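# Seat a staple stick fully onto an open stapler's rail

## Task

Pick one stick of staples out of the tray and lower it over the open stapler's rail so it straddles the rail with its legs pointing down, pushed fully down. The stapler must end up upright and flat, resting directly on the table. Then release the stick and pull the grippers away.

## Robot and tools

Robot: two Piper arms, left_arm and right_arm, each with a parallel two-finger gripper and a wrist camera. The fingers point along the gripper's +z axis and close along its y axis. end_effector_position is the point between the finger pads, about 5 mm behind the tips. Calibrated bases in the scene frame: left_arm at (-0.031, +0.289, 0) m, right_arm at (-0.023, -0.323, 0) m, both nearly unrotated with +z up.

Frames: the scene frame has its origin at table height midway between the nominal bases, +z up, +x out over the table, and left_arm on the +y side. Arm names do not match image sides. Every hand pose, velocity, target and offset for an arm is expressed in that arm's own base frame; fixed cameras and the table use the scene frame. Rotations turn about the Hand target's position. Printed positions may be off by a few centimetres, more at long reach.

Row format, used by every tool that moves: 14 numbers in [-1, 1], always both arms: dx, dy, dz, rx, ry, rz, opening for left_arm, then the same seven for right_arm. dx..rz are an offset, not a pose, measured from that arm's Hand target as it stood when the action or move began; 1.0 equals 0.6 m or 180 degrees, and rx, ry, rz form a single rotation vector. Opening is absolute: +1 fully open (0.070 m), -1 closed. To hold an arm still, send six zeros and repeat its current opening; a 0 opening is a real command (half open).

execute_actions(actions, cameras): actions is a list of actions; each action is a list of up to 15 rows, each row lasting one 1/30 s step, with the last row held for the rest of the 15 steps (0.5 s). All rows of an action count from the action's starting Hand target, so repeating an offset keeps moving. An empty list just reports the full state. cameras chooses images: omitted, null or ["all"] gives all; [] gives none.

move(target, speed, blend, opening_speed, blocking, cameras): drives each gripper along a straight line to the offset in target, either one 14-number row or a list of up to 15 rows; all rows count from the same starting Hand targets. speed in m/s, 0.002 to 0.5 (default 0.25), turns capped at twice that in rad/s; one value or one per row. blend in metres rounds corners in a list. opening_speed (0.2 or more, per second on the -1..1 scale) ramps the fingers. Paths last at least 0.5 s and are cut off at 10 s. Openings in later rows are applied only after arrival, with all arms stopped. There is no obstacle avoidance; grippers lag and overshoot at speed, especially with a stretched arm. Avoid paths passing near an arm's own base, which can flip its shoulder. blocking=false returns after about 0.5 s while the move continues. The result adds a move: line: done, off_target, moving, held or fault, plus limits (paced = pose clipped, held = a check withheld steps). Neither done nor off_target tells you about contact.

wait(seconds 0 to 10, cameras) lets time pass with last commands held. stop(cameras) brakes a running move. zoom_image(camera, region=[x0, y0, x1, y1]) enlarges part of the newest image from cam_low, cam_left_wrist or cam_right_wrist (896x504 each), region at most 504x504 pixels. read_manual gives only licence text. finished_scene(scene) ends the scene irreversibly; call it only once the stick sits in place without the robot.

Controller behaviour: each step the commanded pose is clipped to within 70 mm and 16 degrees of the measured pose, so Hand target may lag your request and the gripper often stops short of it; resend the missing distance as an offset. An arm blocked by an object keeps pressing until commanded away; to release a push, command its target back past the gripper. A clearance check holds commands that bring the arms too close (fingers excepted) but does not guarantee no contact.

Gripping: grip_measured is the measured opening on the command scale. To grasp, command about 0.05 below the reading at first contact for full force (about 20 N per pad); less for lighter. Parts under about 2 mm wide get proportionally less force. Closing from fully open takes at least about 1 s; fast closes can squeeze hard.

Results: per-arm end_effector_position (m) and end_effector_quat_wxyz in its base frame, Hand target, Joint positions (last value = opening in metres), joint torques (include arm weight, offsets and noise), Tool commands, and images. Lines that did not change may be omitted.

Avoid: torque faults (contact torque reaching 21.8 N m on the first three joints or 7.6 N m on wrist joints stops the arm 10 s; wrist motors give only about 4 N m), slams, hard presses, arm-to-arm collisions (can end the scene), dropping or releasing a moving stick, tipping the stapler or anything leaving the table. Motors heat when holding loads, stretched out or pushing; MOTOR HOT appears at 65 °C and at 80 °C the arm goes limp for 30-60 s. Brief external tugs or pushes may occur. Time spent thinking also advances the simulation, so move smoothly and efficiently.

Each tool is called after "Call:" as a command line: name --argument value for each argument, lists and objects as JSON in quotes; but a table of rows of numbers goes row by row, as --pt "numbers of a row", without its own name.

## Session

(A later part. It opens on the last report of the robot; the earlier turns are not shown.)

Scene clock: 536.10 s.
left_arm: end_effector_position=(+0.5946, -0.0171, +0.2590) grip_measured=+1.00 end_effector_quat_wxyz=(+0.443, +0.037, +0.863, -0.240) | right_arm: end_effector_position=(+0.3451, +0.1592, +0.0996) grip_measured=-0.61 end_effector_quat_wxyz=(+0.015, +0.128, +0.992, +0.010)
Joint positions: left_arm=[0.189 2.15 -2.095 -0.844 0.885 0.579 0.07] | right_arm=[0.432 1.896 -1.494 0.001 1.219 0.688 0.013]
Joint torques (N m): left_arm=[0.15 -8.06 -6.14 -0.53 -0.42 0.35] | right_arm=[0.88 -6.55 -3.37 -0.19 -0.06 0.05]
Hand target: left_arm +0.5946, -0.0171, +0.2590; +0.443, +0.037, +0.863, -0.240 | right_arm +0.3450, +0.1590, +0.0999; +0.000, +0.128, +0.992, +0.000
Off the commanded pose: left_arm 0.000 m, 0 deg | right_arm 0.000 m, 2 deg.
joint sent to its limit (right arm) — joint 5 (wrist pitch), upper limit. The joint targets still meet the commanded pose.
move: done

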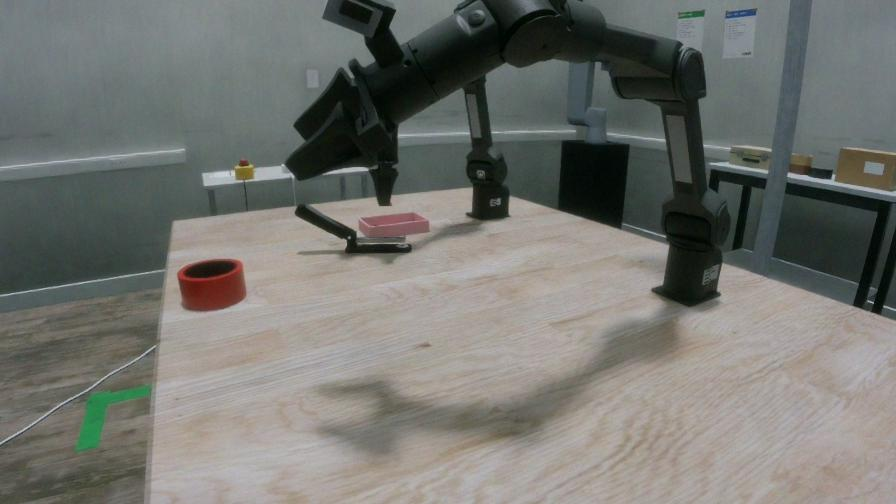

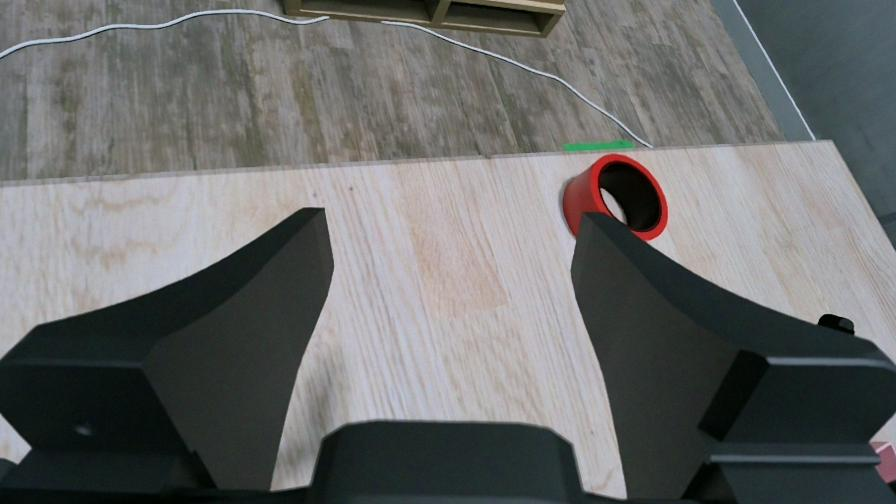

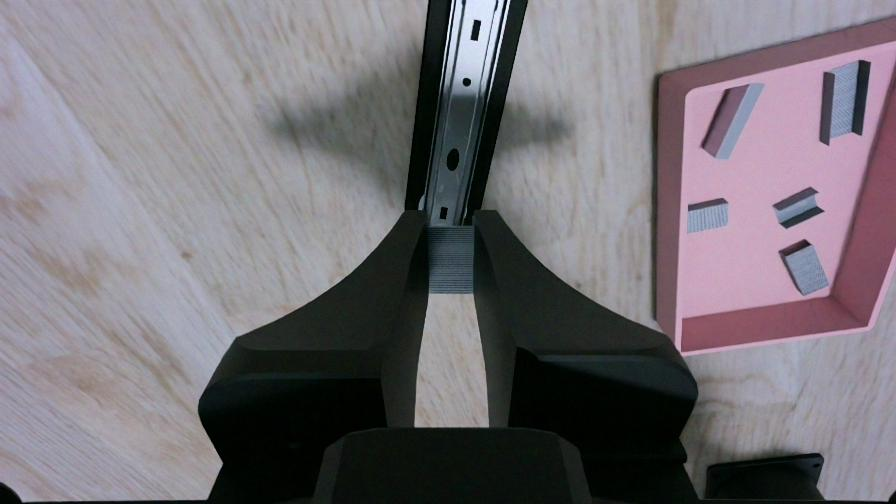

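Call:
move --target '[-0.471,-0.480,-0.152,-0.0028,-0.1792,-0.2877,1, 0,-0.001,-0.033,0,0,-0.0517,-0.72]' --speed 0.25

Call:
zoom_image --camera "cam_right_wrist" --region '[360, 40, 560, 300]'

Call:
zoom_image --camera "cam_left_wrist" --region '[320, 60, 620, 300]'

Scene clock: 700.97 s.
left_arm: end_effector_position=(+0.3117, -0.3053, +0.1683) grip_measured=+1.00 end_effector_quat_wxyz=(+0.417, +0.483, +0.664, -0.390) | right_arm: end_effector_position=(+0.3450, +0.1586, +0.0805) grip_measured=-0.61 end_effector_quat_wxyz=(+0.000, +0.208, +0.978, +0.000)
Joint positions: left_arm=[-0.355 1.748 -0.94 -1.645 0.934 2.092 0.07] | right_arm=[0.431 1.94 -1.483 0 1.201 0.85 0.013]
Joint torques (N m): left_arm=[0.71 -3.64 -5.8 -0.78 0.38 0.35] | right_arm=[-0.13 -5.97 -2.66 0.04 -0.12 -0.07]
Hand target: left_arm +0.3120, -0.3051, +0.1678; +0.510, +0.466, +0.608, -0.391 | right_arm +0.3450, +0.1584, +0.0801; +0.000, +0.208, +0.978, +0.000
Off the commanded pose: left_arm 0.001 m, 13 deg | right_arm 0.000 m, 0 deg.
joint sent to its limit (left arm) — joint 6 (wrist roll), upper limit. The joint targets are off in orientation, not in position.
move: off_target (left_arm)

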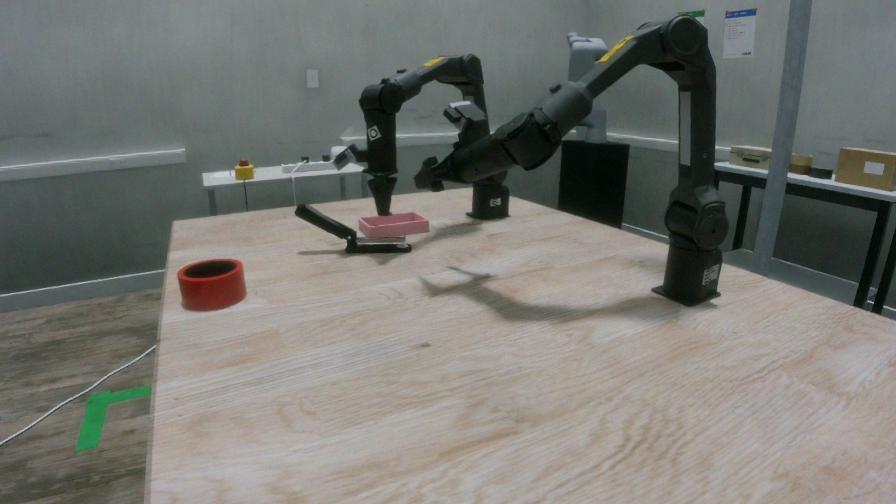

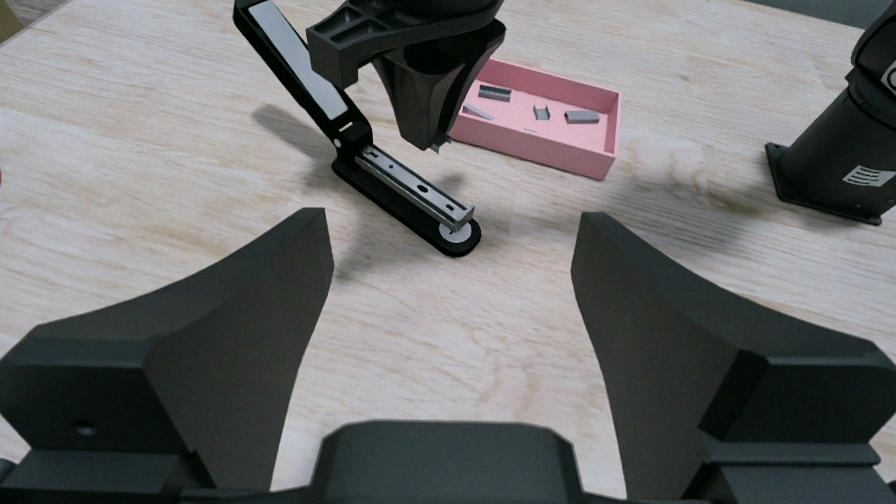

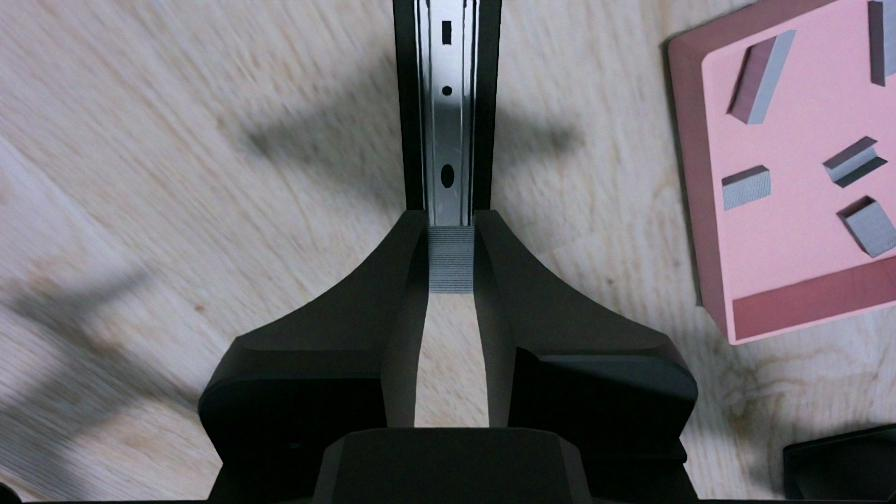

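Scaled by 1.938.

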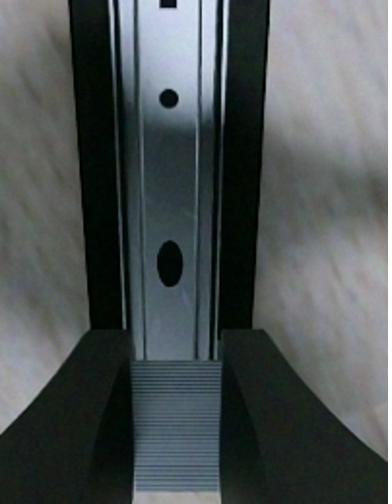

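Scaled by 1.680.

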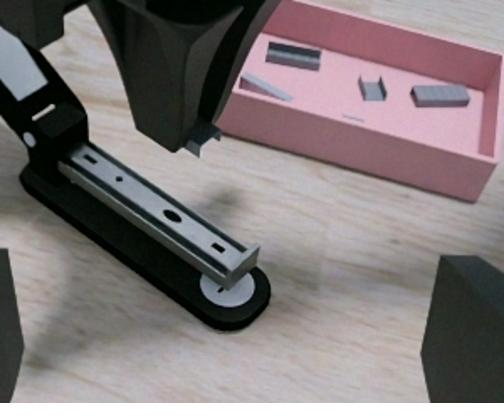

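Call:
zoom_image --camera "cam_left_wrist" --region '[340, 120, 500, 260]'

Call:
zoom_image --camera "cam_left_wrist" --region '[430, 180, 490, 250]'

Call:
zoom_image --camera "cam_left_wrist" --region '[415, 125, 465, 165]'

Scaled by 3.150.

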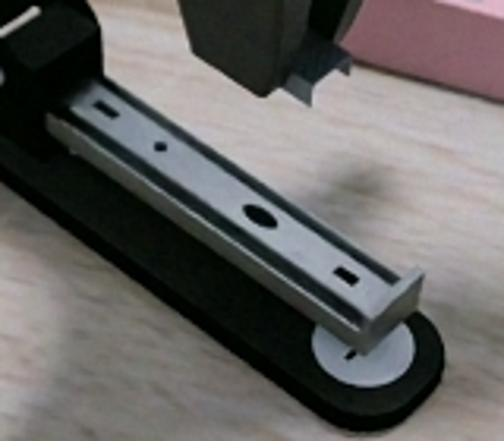

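Scaled by 7.200.

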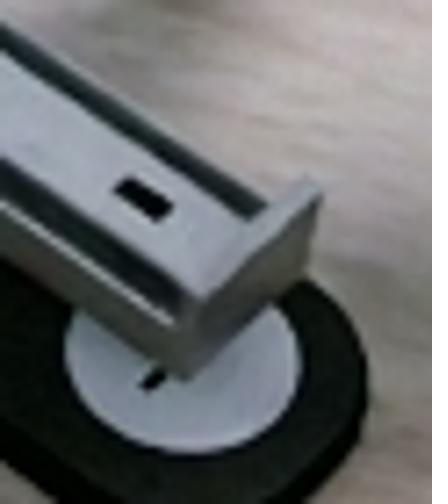

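Scaled by 10.080.

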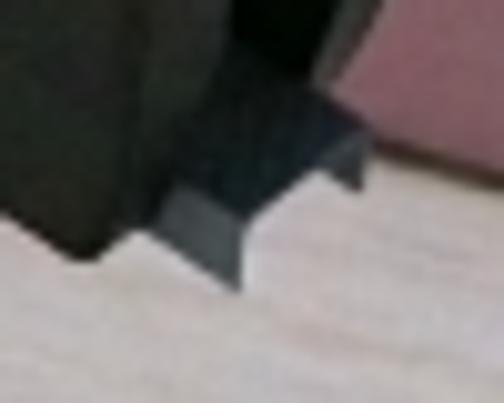

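Call:
zoom_image --camera "cam_right_wrist" --region '[395, 130, 505, 240]'

Call:
zoom_image --camera "cam_right_wrist" --region '[385, 0, 515, 130]'

Scaled by 4.582.

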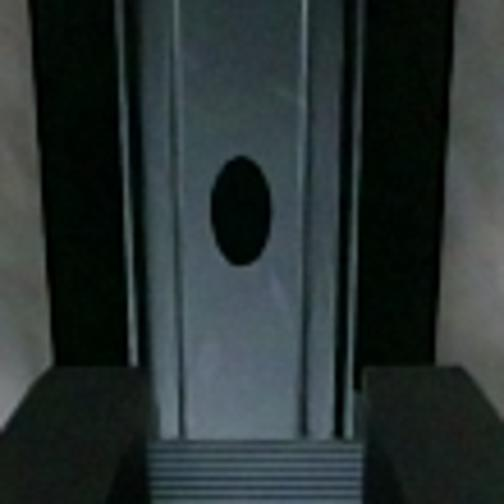

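Scaled by 3.877.

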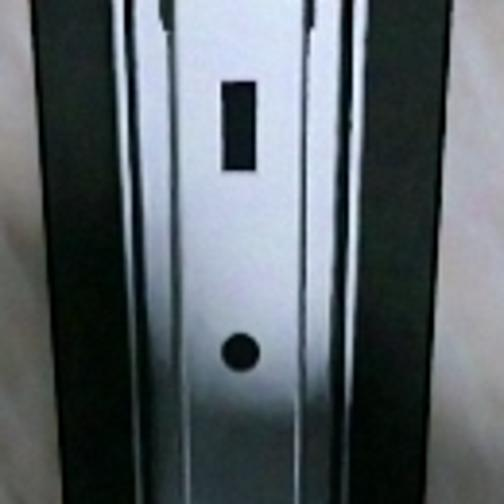

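Call:
move --target '[0,0,0,0,0,0,1, 0.0007,0.0015,-0.0585,0,0,0,-0.72]' --speed 0.1

Call:
zoom_image --camera "cam_right_wrist" --region '[395, 130, 505, 240]'

Call:
zoom_image --camera "cam_left_wrist" --region '[340, 120, 500, 260]'

Scene clock: 801.50 s.
left_arm: end_effector_position=(+0.3121, -0.3051, +0.1683) grip_measured=+1.00 end_effector_quat_wxyz=(+0.417, +0.482, +0.664, -0.390) | right_arm: end_effector_position=(+0.3453, +0.1587, +0.0444) grip_measured=-0.61 end_effector_quat_wxyz=(-0.001, +0.208, +0.978, -0.001)
Joint positions: left_arm=[-0.354 1.748 -0.941 -1.645 0.934 2.092 0.07] | right_arm=[0.431 1.987 -1.406 0 1.079 0.851 0.013]
Joint torques (N m): left_arm=[0.74 -3.64 -5.69 -0.79 0.53 0.45] | right_arm=[1.3 -7.04 -3.63 -0.03 0.09 0.02]
Hand target: left_arm +0.3120, -0.3051, +0.1678; +0.510, +0.466, +0.608, -0.391 | right_arm +0.3454, +0.1593, +0.0450; +0.000, +0.208, +0.978, +0.000
Off the commanded pose: left_arm 0.001 m, 13 deg | right_arm 0.001 m, 0 deg.
joint sent to its limit (left arm) — joint 6 (wrist roll), upper limit. The joint targets are off in orientation, not in position.
move: off_target (left_arm)

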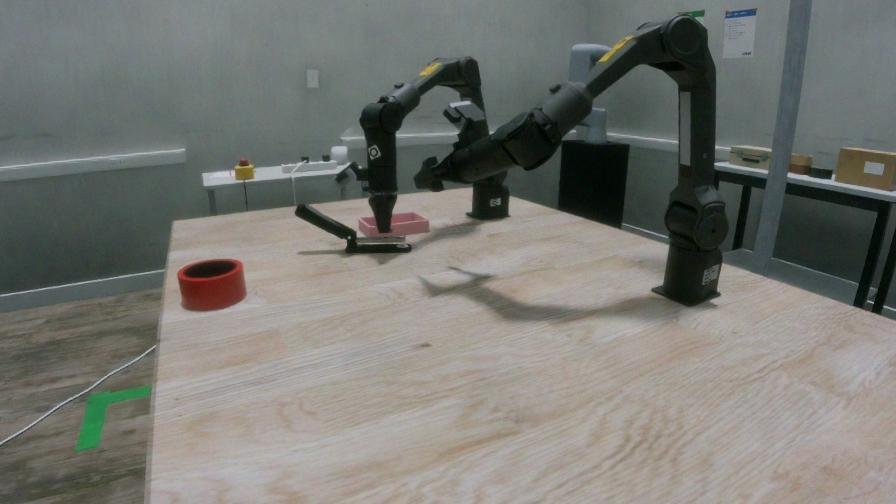

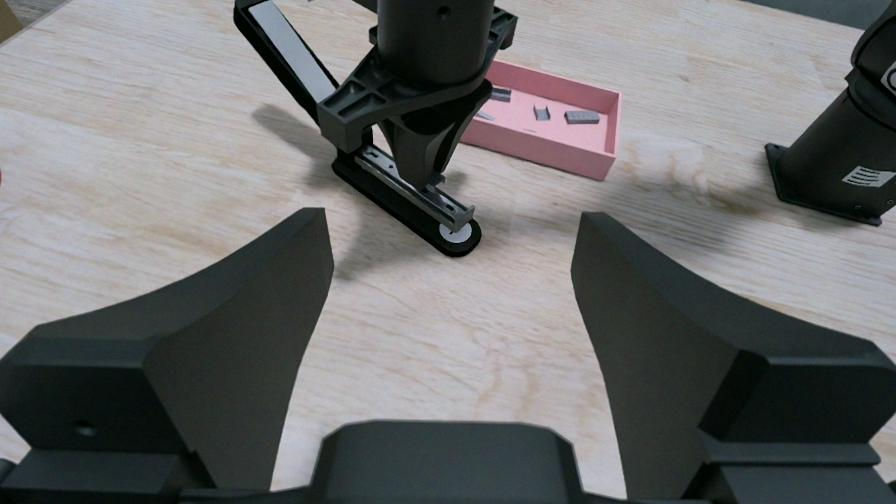

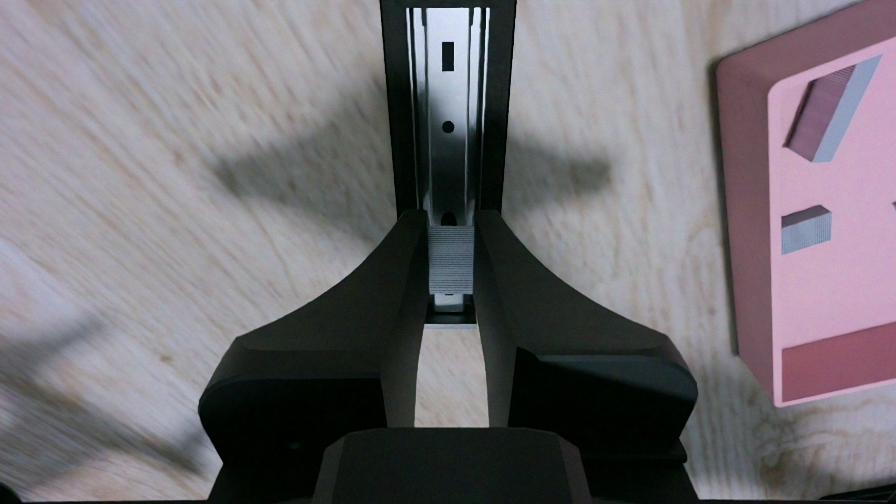

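Scaled by 4.582.

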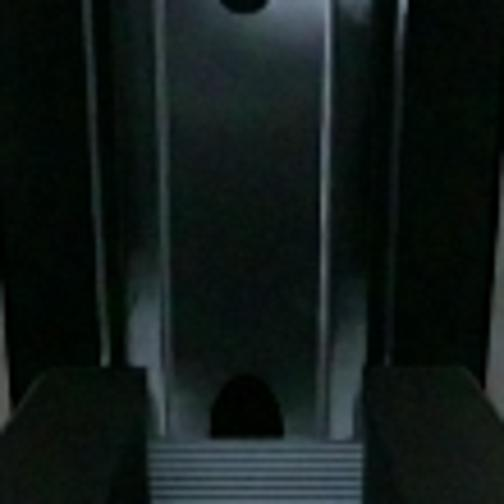

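Scaled by 3.150.

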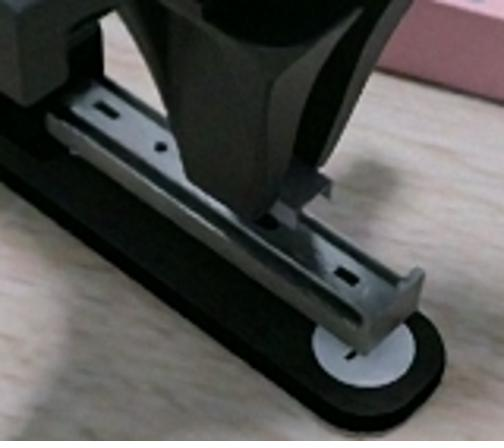

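Call:
move --target '[0,0,0,0,0,0,1, 0.0005,0.0012,-0.010,0,0,0,-0.72]' --speed 0.04 --cameras '["cam_left_wrist","cam_right_wrist"]'

Call:
zoom_image --camera "cam_right_wrist" --region '[395, 130, 505, 240]'

Call:
zoom_image --camera "cam_right_wrist" --region '[400, 200, 500, 340]'

Call:
zoom_image --camera "cam_left_wrist" --region '[400, 160, 480, 230]'

Scene clock: 822.17 s.
left_arm: end_effector_position=(+0.3121, -0.3051, +0.1683) grip_measured=+1.00 end_effector_quat_wxyz=(+0.417, +0.482, +0.664, -0.390) | right_arm: end_effector_position=(+0.3460, +0.1598, +0.0394) grip_measured=-0.61 end_effector_quat_wxyz=(+0.000, +0.208, +0.978, +0.000)
Joint positions: left_arm=[-0.354 1.748 -0.941 -1.645 0.934 2.092 0.07] | right_arm=[0.433 1.996 -1.399 0 1.061 0.853 0.013]
Joint torques (N m): left_arm=[0.77 -4.15 -5.41 -0.61 0.54 0.49] | right_arm=[1.33 -5.85 -2.54 0 -0.09 0.06]
Hand target: left_arm +0.3120, -0.3051, +0.1678; +0.510, +0.466, +0.608, -0.391 | right_arm +0.3457, +0.1600, +0.0390; +0.000, +0.208, +0.978, +0.000
Off the commanded pose: left_arm 0.001 m, 13 deg | right_arm 0.001 m, 0 deg.
joint sent to its limit (left arm) — joint 6 (wrist roll), upper limit. The joint targets are off in orientation, not in position.
move: off_target (left_arm)
Images, in order: cam_left_wrist, cam_right_wrist.

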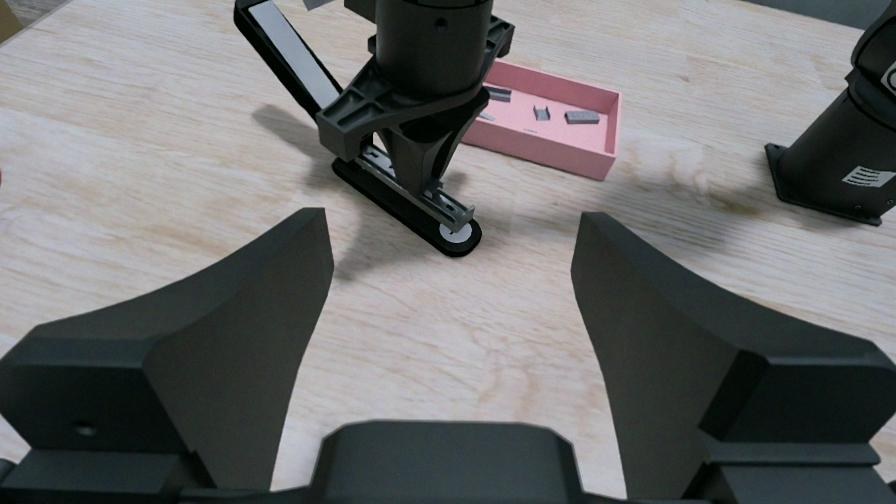

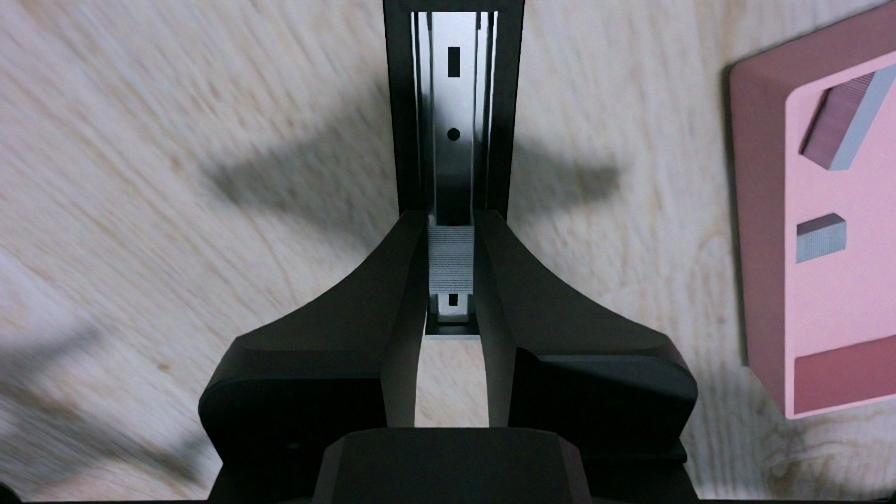

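Scaled by 4.582.

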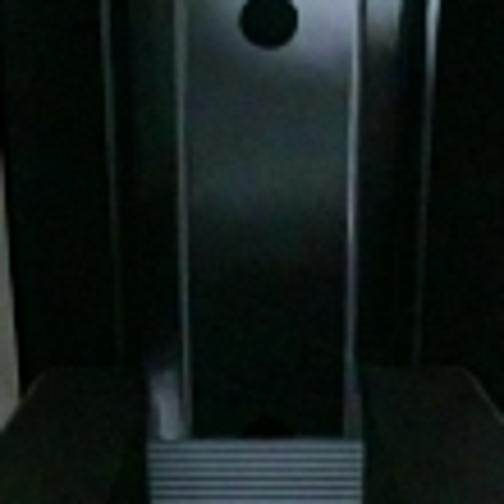

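Scaled by 3.600.

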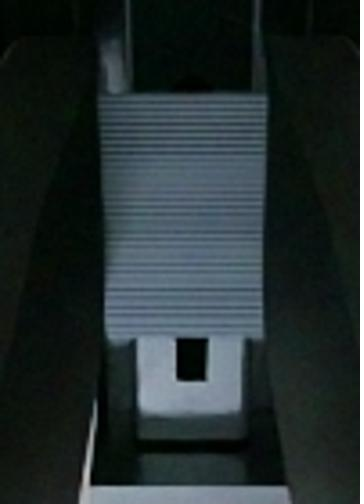

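Scaled by 6.300.

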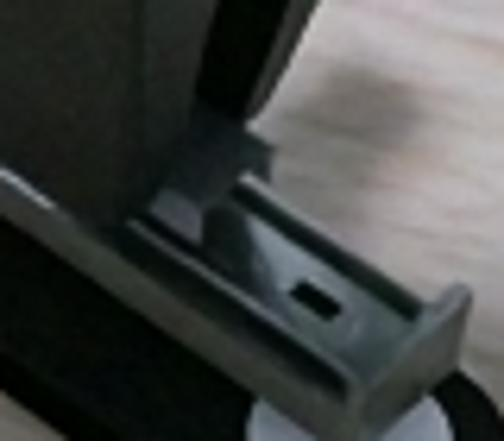

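Call:
move --target '[0,0,0,0,0,0,1, -0.0005,-0.0010,-0.0067,0,0,0,-0.72]' --speed 0.04 --cameras '["cam_left_wrist","cam_right_wrist"]'

Call:
zoom_image --camera "cam_right_wrist" --region '[395, 130, 505, 240]'

Call:
zoom_image --camera "cam_right_wrist" --region '[400, 200, 500, 340]'

Call:
zoom_image --camera "cam_left_wrist" --region '[400, 160, 480, 230]'

Scene clock: 848.00 s.
left_arm: end_effector_position=(+0.3120, -0.3052, +0.1684) grip_measured=+1.00 end_effector_quat_wxyz=(+0.417, +0.482, +0.664, -0.391) | right_arm: end_effector_position=(+0.3452, +0.1594, +0.0350) grip_measured=-0.61 end_effector_quat_wxyz=(-0.001, +0.208, +0.978, -0.001)
Joint positions: left_arm=[-0.354 1.748 -0.941 -1.645 0.935 2.092 0.07] | right_arm=[0.433 2 -1.388 0 1.047 0.853 0.013]
Joint torques (N m): left_arm=[0.69 -4.07 -5.1 -0.67 0.49 0.45] | right_arm=[-0.38 -6.08 -2.46 0.01 -0.09 -0.06]
Hand target: left_arm +0.3120, -0.3051, +0.1678; +0.510, +0.466, +0.608, -0.391 | right_arm +0.3454, +0.1594, +0.0350; +0.000, +0.208, +0.978, +0.000
Off the commanded pose: left_arm 0.001 m, 13 deg | right_arm 0.000 m, 0 deg.
joint sent to its limit (left arm) — joint 6 (wrist roll), upper limit. The joint targets are off in orientation, not in position.
move: off_target (left_arm)
Images, in order: cam_left_wrist, cam_right_wrist.

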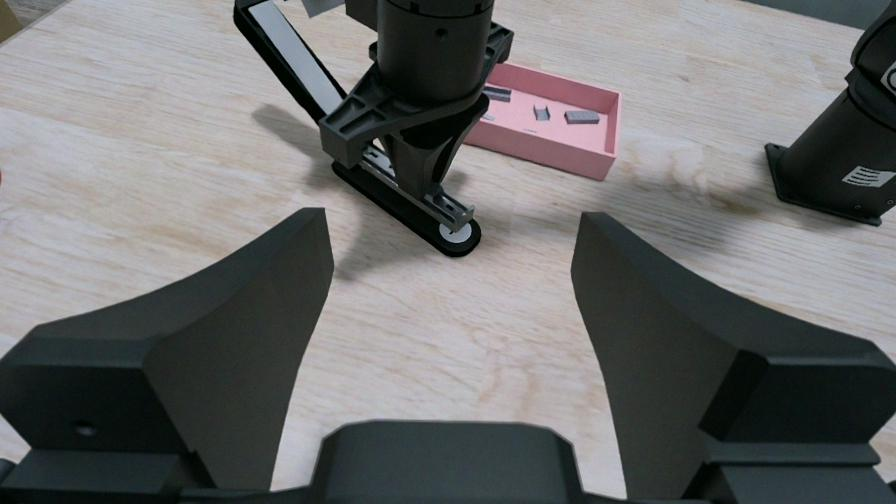

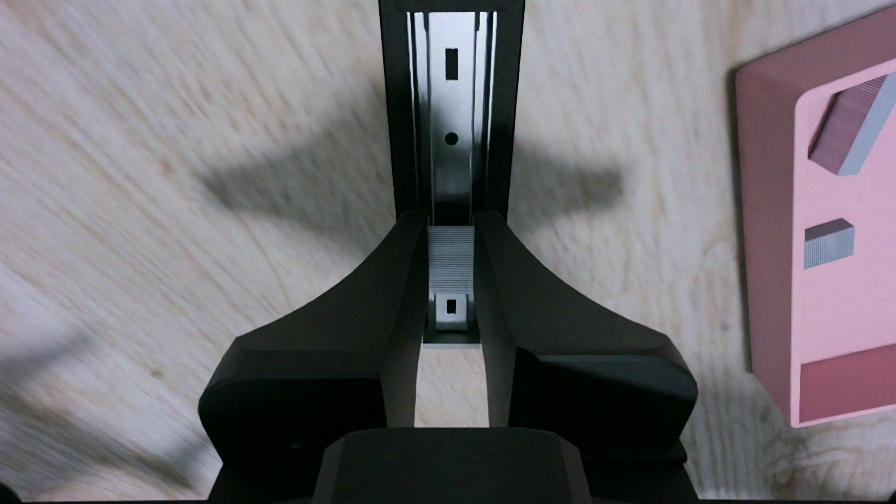

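Scaled by 4.582.

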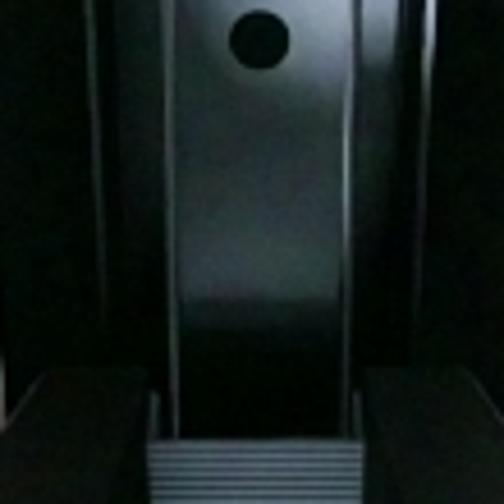

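Scaled by 3.600.

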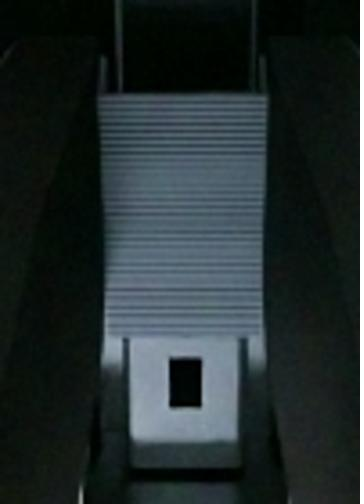

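Scaled by 6.300.

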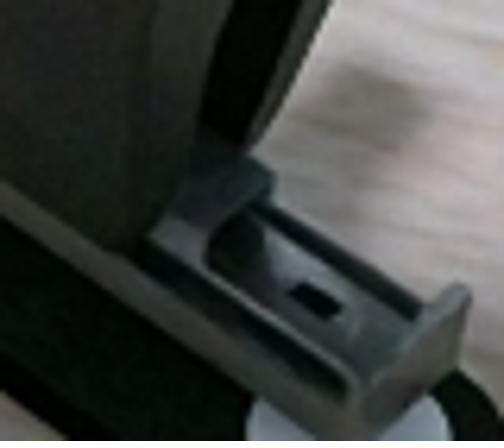

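Call:
move --target '[0,0,0,0,0,0,1, -0.0001,-0.0004,-0.005,0,0,-0.0033,-0.72]' --speed 0.03 --cameras '["cam_left_wrist","cam_right_wrist"]'

Call:
zoom_image --camera "cam_right_wrist" --region '[400, 200, 500, 340]'

Call:
zoom_image --camera "cam_left_wrist" --region '[410, 170, 480, 230]'

Scene clock: 864.27 s.
left_arm: end_effector_position=(+0.3120, -0.3052, +0.1684) grip_measured=+1.00 end_effector_quat_wxyz=(+0.417, +0.482, +0.664, -0.391) | right_arm: end_effector_position=(+0.3456, +0.1592, +0.0325) grip_measured=-0.61 end_effector_quat_wxyz=(+0.000, +0.213, +0.977, +0.000)
Joint positions: left_arm=[-0.354 1.748 -0.941 -1.645 0.935 2.092 0.07] | right_arm=[0.432 2.004 -1.382 0 1.035 0.861 0.013]
Joint torques (N m): left_arm=[0.53 -4.16 -5.53 -0.67 0.3 0.48] | right_arm=[-0.13 -5.88 -2.43 0.05 -0.1 0.01]
Hand target: left_arm +0.3120, -0.3051, +0.1678; +0.510, +0.466, +0.608, -0.391 | right_arm +0.3453, +0.1592, +0.0320; +0.000, +0.213, +0.977, +0.000
Off the commanded pose: left_arm 0.001 m, 13 deg | right_arm 0.001 m, 0 deg.
joint sent to its limit (left arm) — joint 6 (wrist roll), upper limit. The joint targets are off in orientation, not in position.
move: off_target (left_arm)
Images, in order: cam_left_wrist, cam_right_wrist.

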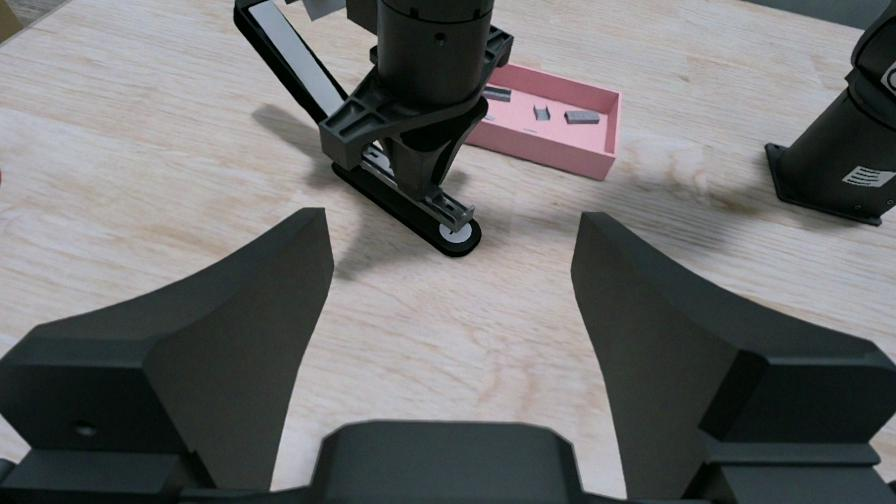

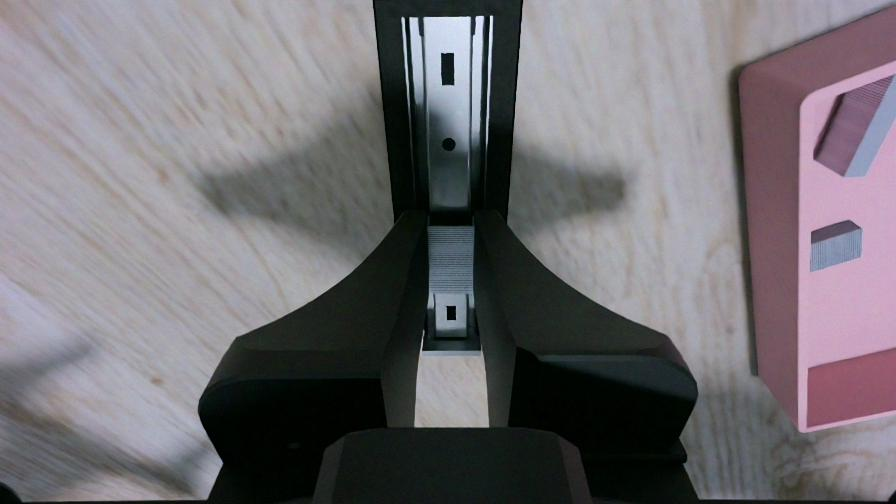

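Scaled by 3.600.

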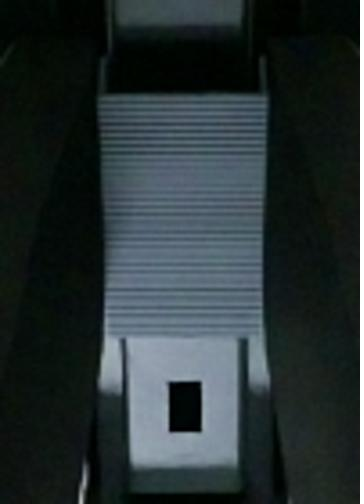

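Scaled by 7.200.

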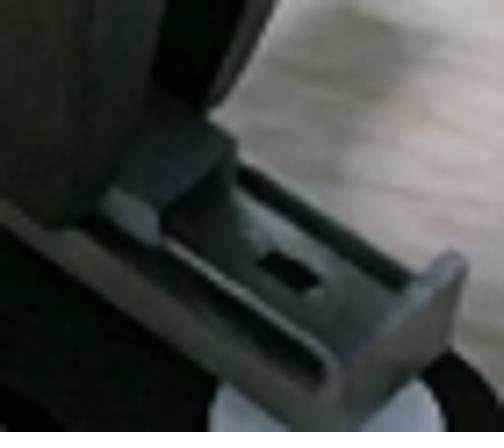

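Call:
move --target '[0,0,0,0,0,0,1, 0.0,0.0,-0.0058,0,0,0.001,-0.72]' --speed 0.02 --cameras '["cam_left_wrist","cam_right_wrist"]'

Call:
zoom_image --camera "cam_right_wrist" --region '[400, 200, 500, 340]'

Call:
zoom_image --camera "cam_left_wrist" --region '[410, 170, 480, 230]'

Scene clock: 876.47 s.
left_arm: end_effector_position=(+0.3120, -0.3052, +0.1684) grip_measured=+1.00 end_effector_quat_wxyz=(+0.417, +0.482, +0.664, -0.391) | right_arm: end_effector_position=(+0.3454, +0.1591, +0.0300) grip_measured=-0.61 end_effector_quat_wxyz=(+0.000, +0.212, +0.977, +0.000)
Joint positions: left_arm=[-0.354 1.748 -0.941 -1.645 0.935 2.092 0.07] | right_arm=[0.432 2.007 -1.376 0 1.026 0.859 0.014]
Joint torques (N m): left_arm=[0.3 -4.1 -5.05 -0.77 0.32 0.47] | right_arm=[-0.18 -2.51 -1.15 0.04 -1.68 -0.14]
Hand target: left_arm +0.3120, -0.3051, +0.1678; +0.510, +0.466, +0.608, -0.391 | right_arm +0.3453, +0.1592, +0.0285; +0.000, +0.212, +0.977, +0.000
Off the commanded pose: left_arm 0.001 m, 13 deg | right_arm 0.001 m, 0 deg.
joint sent to its limit (left arm) — joint 6 (wrist roll), upper limit. The joint targets are off in orientation, not in position.
move: off_target (left_arm)
Images, in order: cam_left_wrist, cam_right_wrist.

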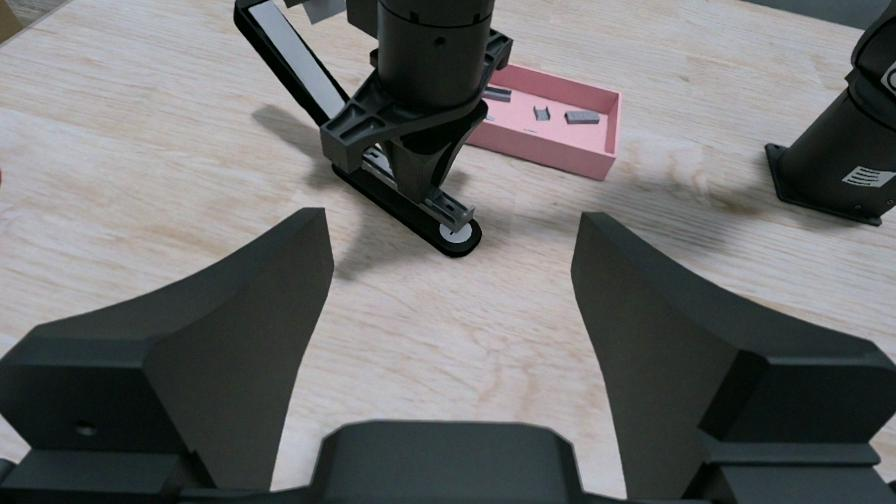

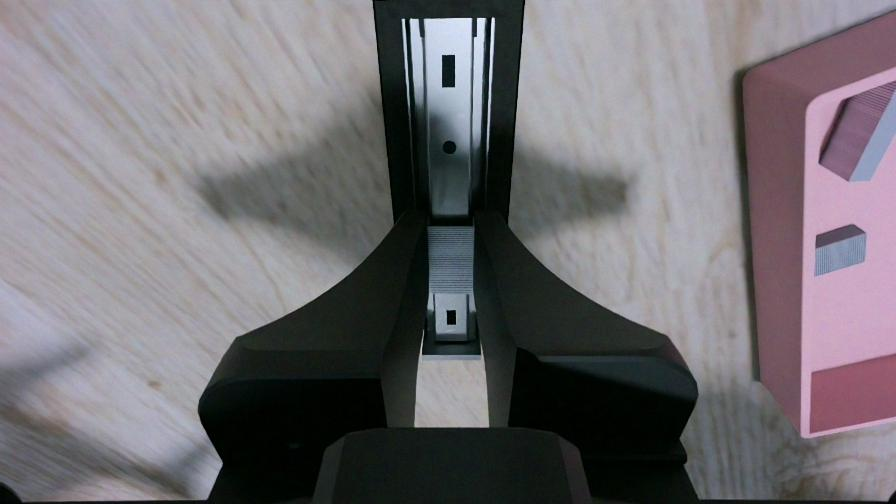

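Scaled by 3.600.

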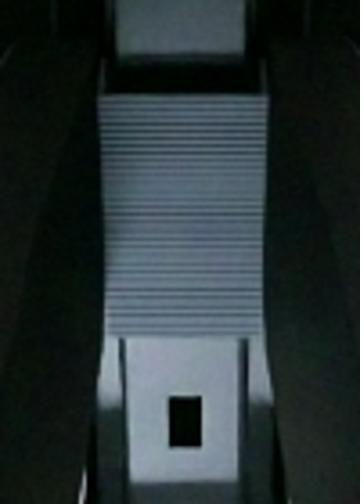

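Scaled by 7.200.

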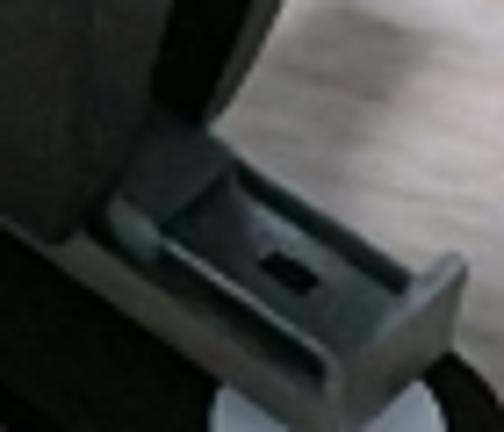

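Call:
wait --seconds 0 --cameras '["cam_low","cam_left_wrist","cam_right_wrist"]'

Call:
zoom_image --camera "cam_low" --region '[280, 130, 430, 265]'

Call:
zoom_image --camera "cam_left_wrist" --region '[220, 0, 540, 180]'

Scene clock: 887.43 s.
left_arm: end_effector_position=(+0.3120, -0.3052, +0.1684) grip_measured=+1.00 end_effector_quat_wxyz=(+0.417, +0.482, +0.664, -0.391) | right_arm: end_effector_position=(+0.3454, +0.1591, +0.0295) grip_measured=-0.61 end_effector_quat_wxyz=(+0.000, +0.212, +0.977, +0.000)
Joint positions: left_arm=[-0.354 1.748 -0.941 -1.645 0.935 2.092 0.07] | right_arm=[0.432 2.007 -1.375 0 1.025 0.859 0.014]
Joint torques (N m): left_arm=[0.23 -3.95 -5.6 -0.55 0.51 0.46] | right_arm=[-0.07 4.56 0.04 -0.37 -4.03 -0.11]
Hand target: left_arm +0.3120, -0.3051, +0.1678; +0.510, +0.466, +0.608, -0.391 | right_arm +0.3453, +0.1592, +0.0285; +0.000, +0.212, +0.977, +0.000
Tool commands: left_gripper/opening=+1.0 right_gripper/opening=-0.72
Off the commanded pose: left_arm 0.001 m, 13 deg | right_arm 0.001 m, 0 deg.

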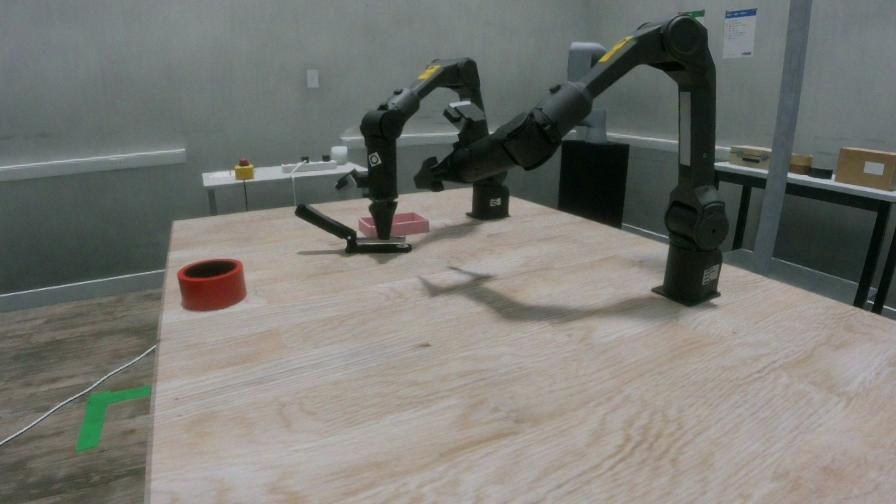

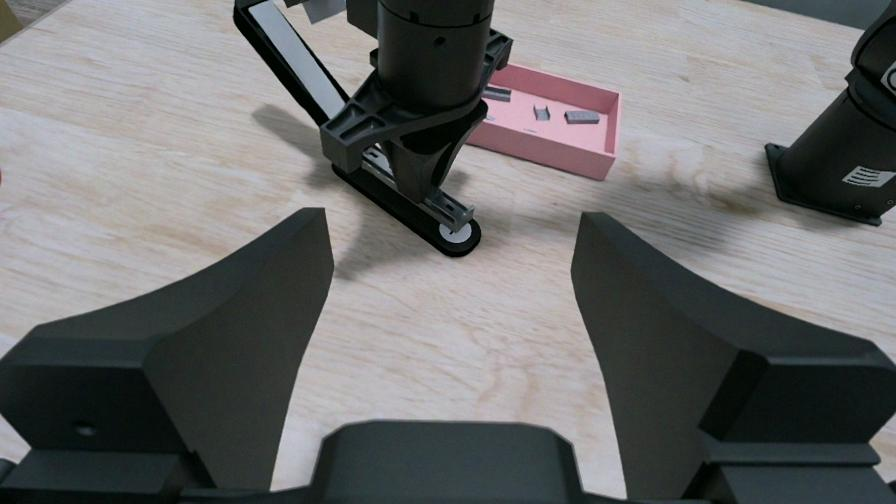

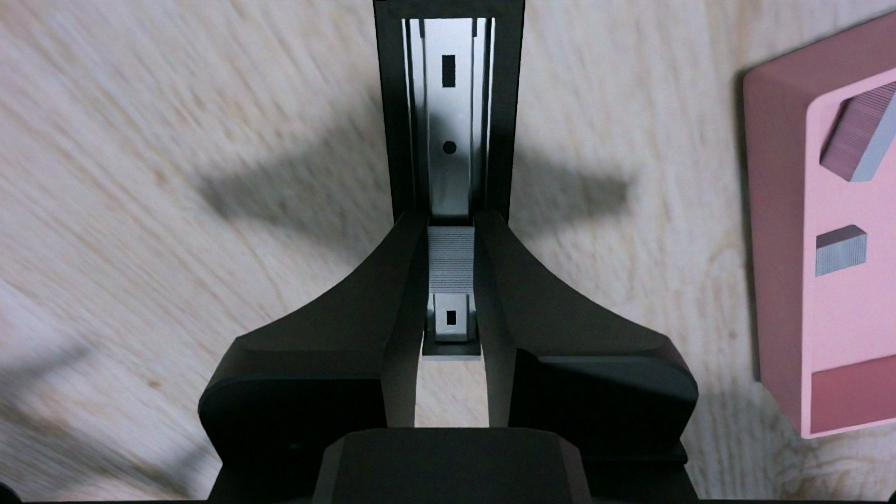

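Scaled by 3.360.

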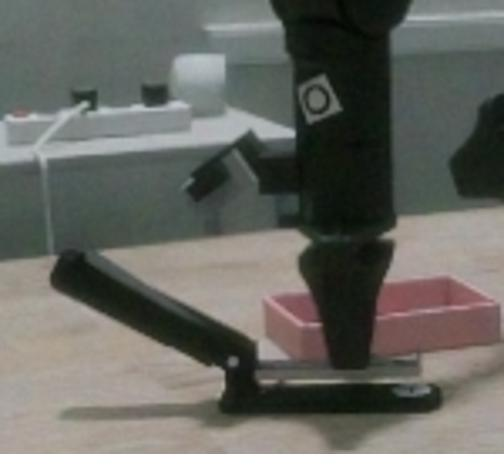

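Scaled by 1.575.

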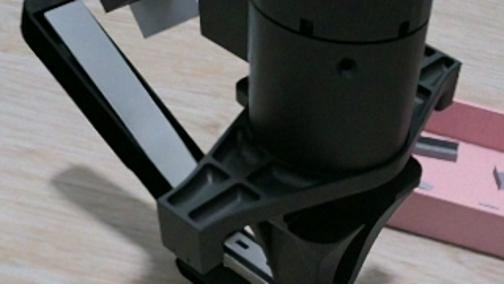

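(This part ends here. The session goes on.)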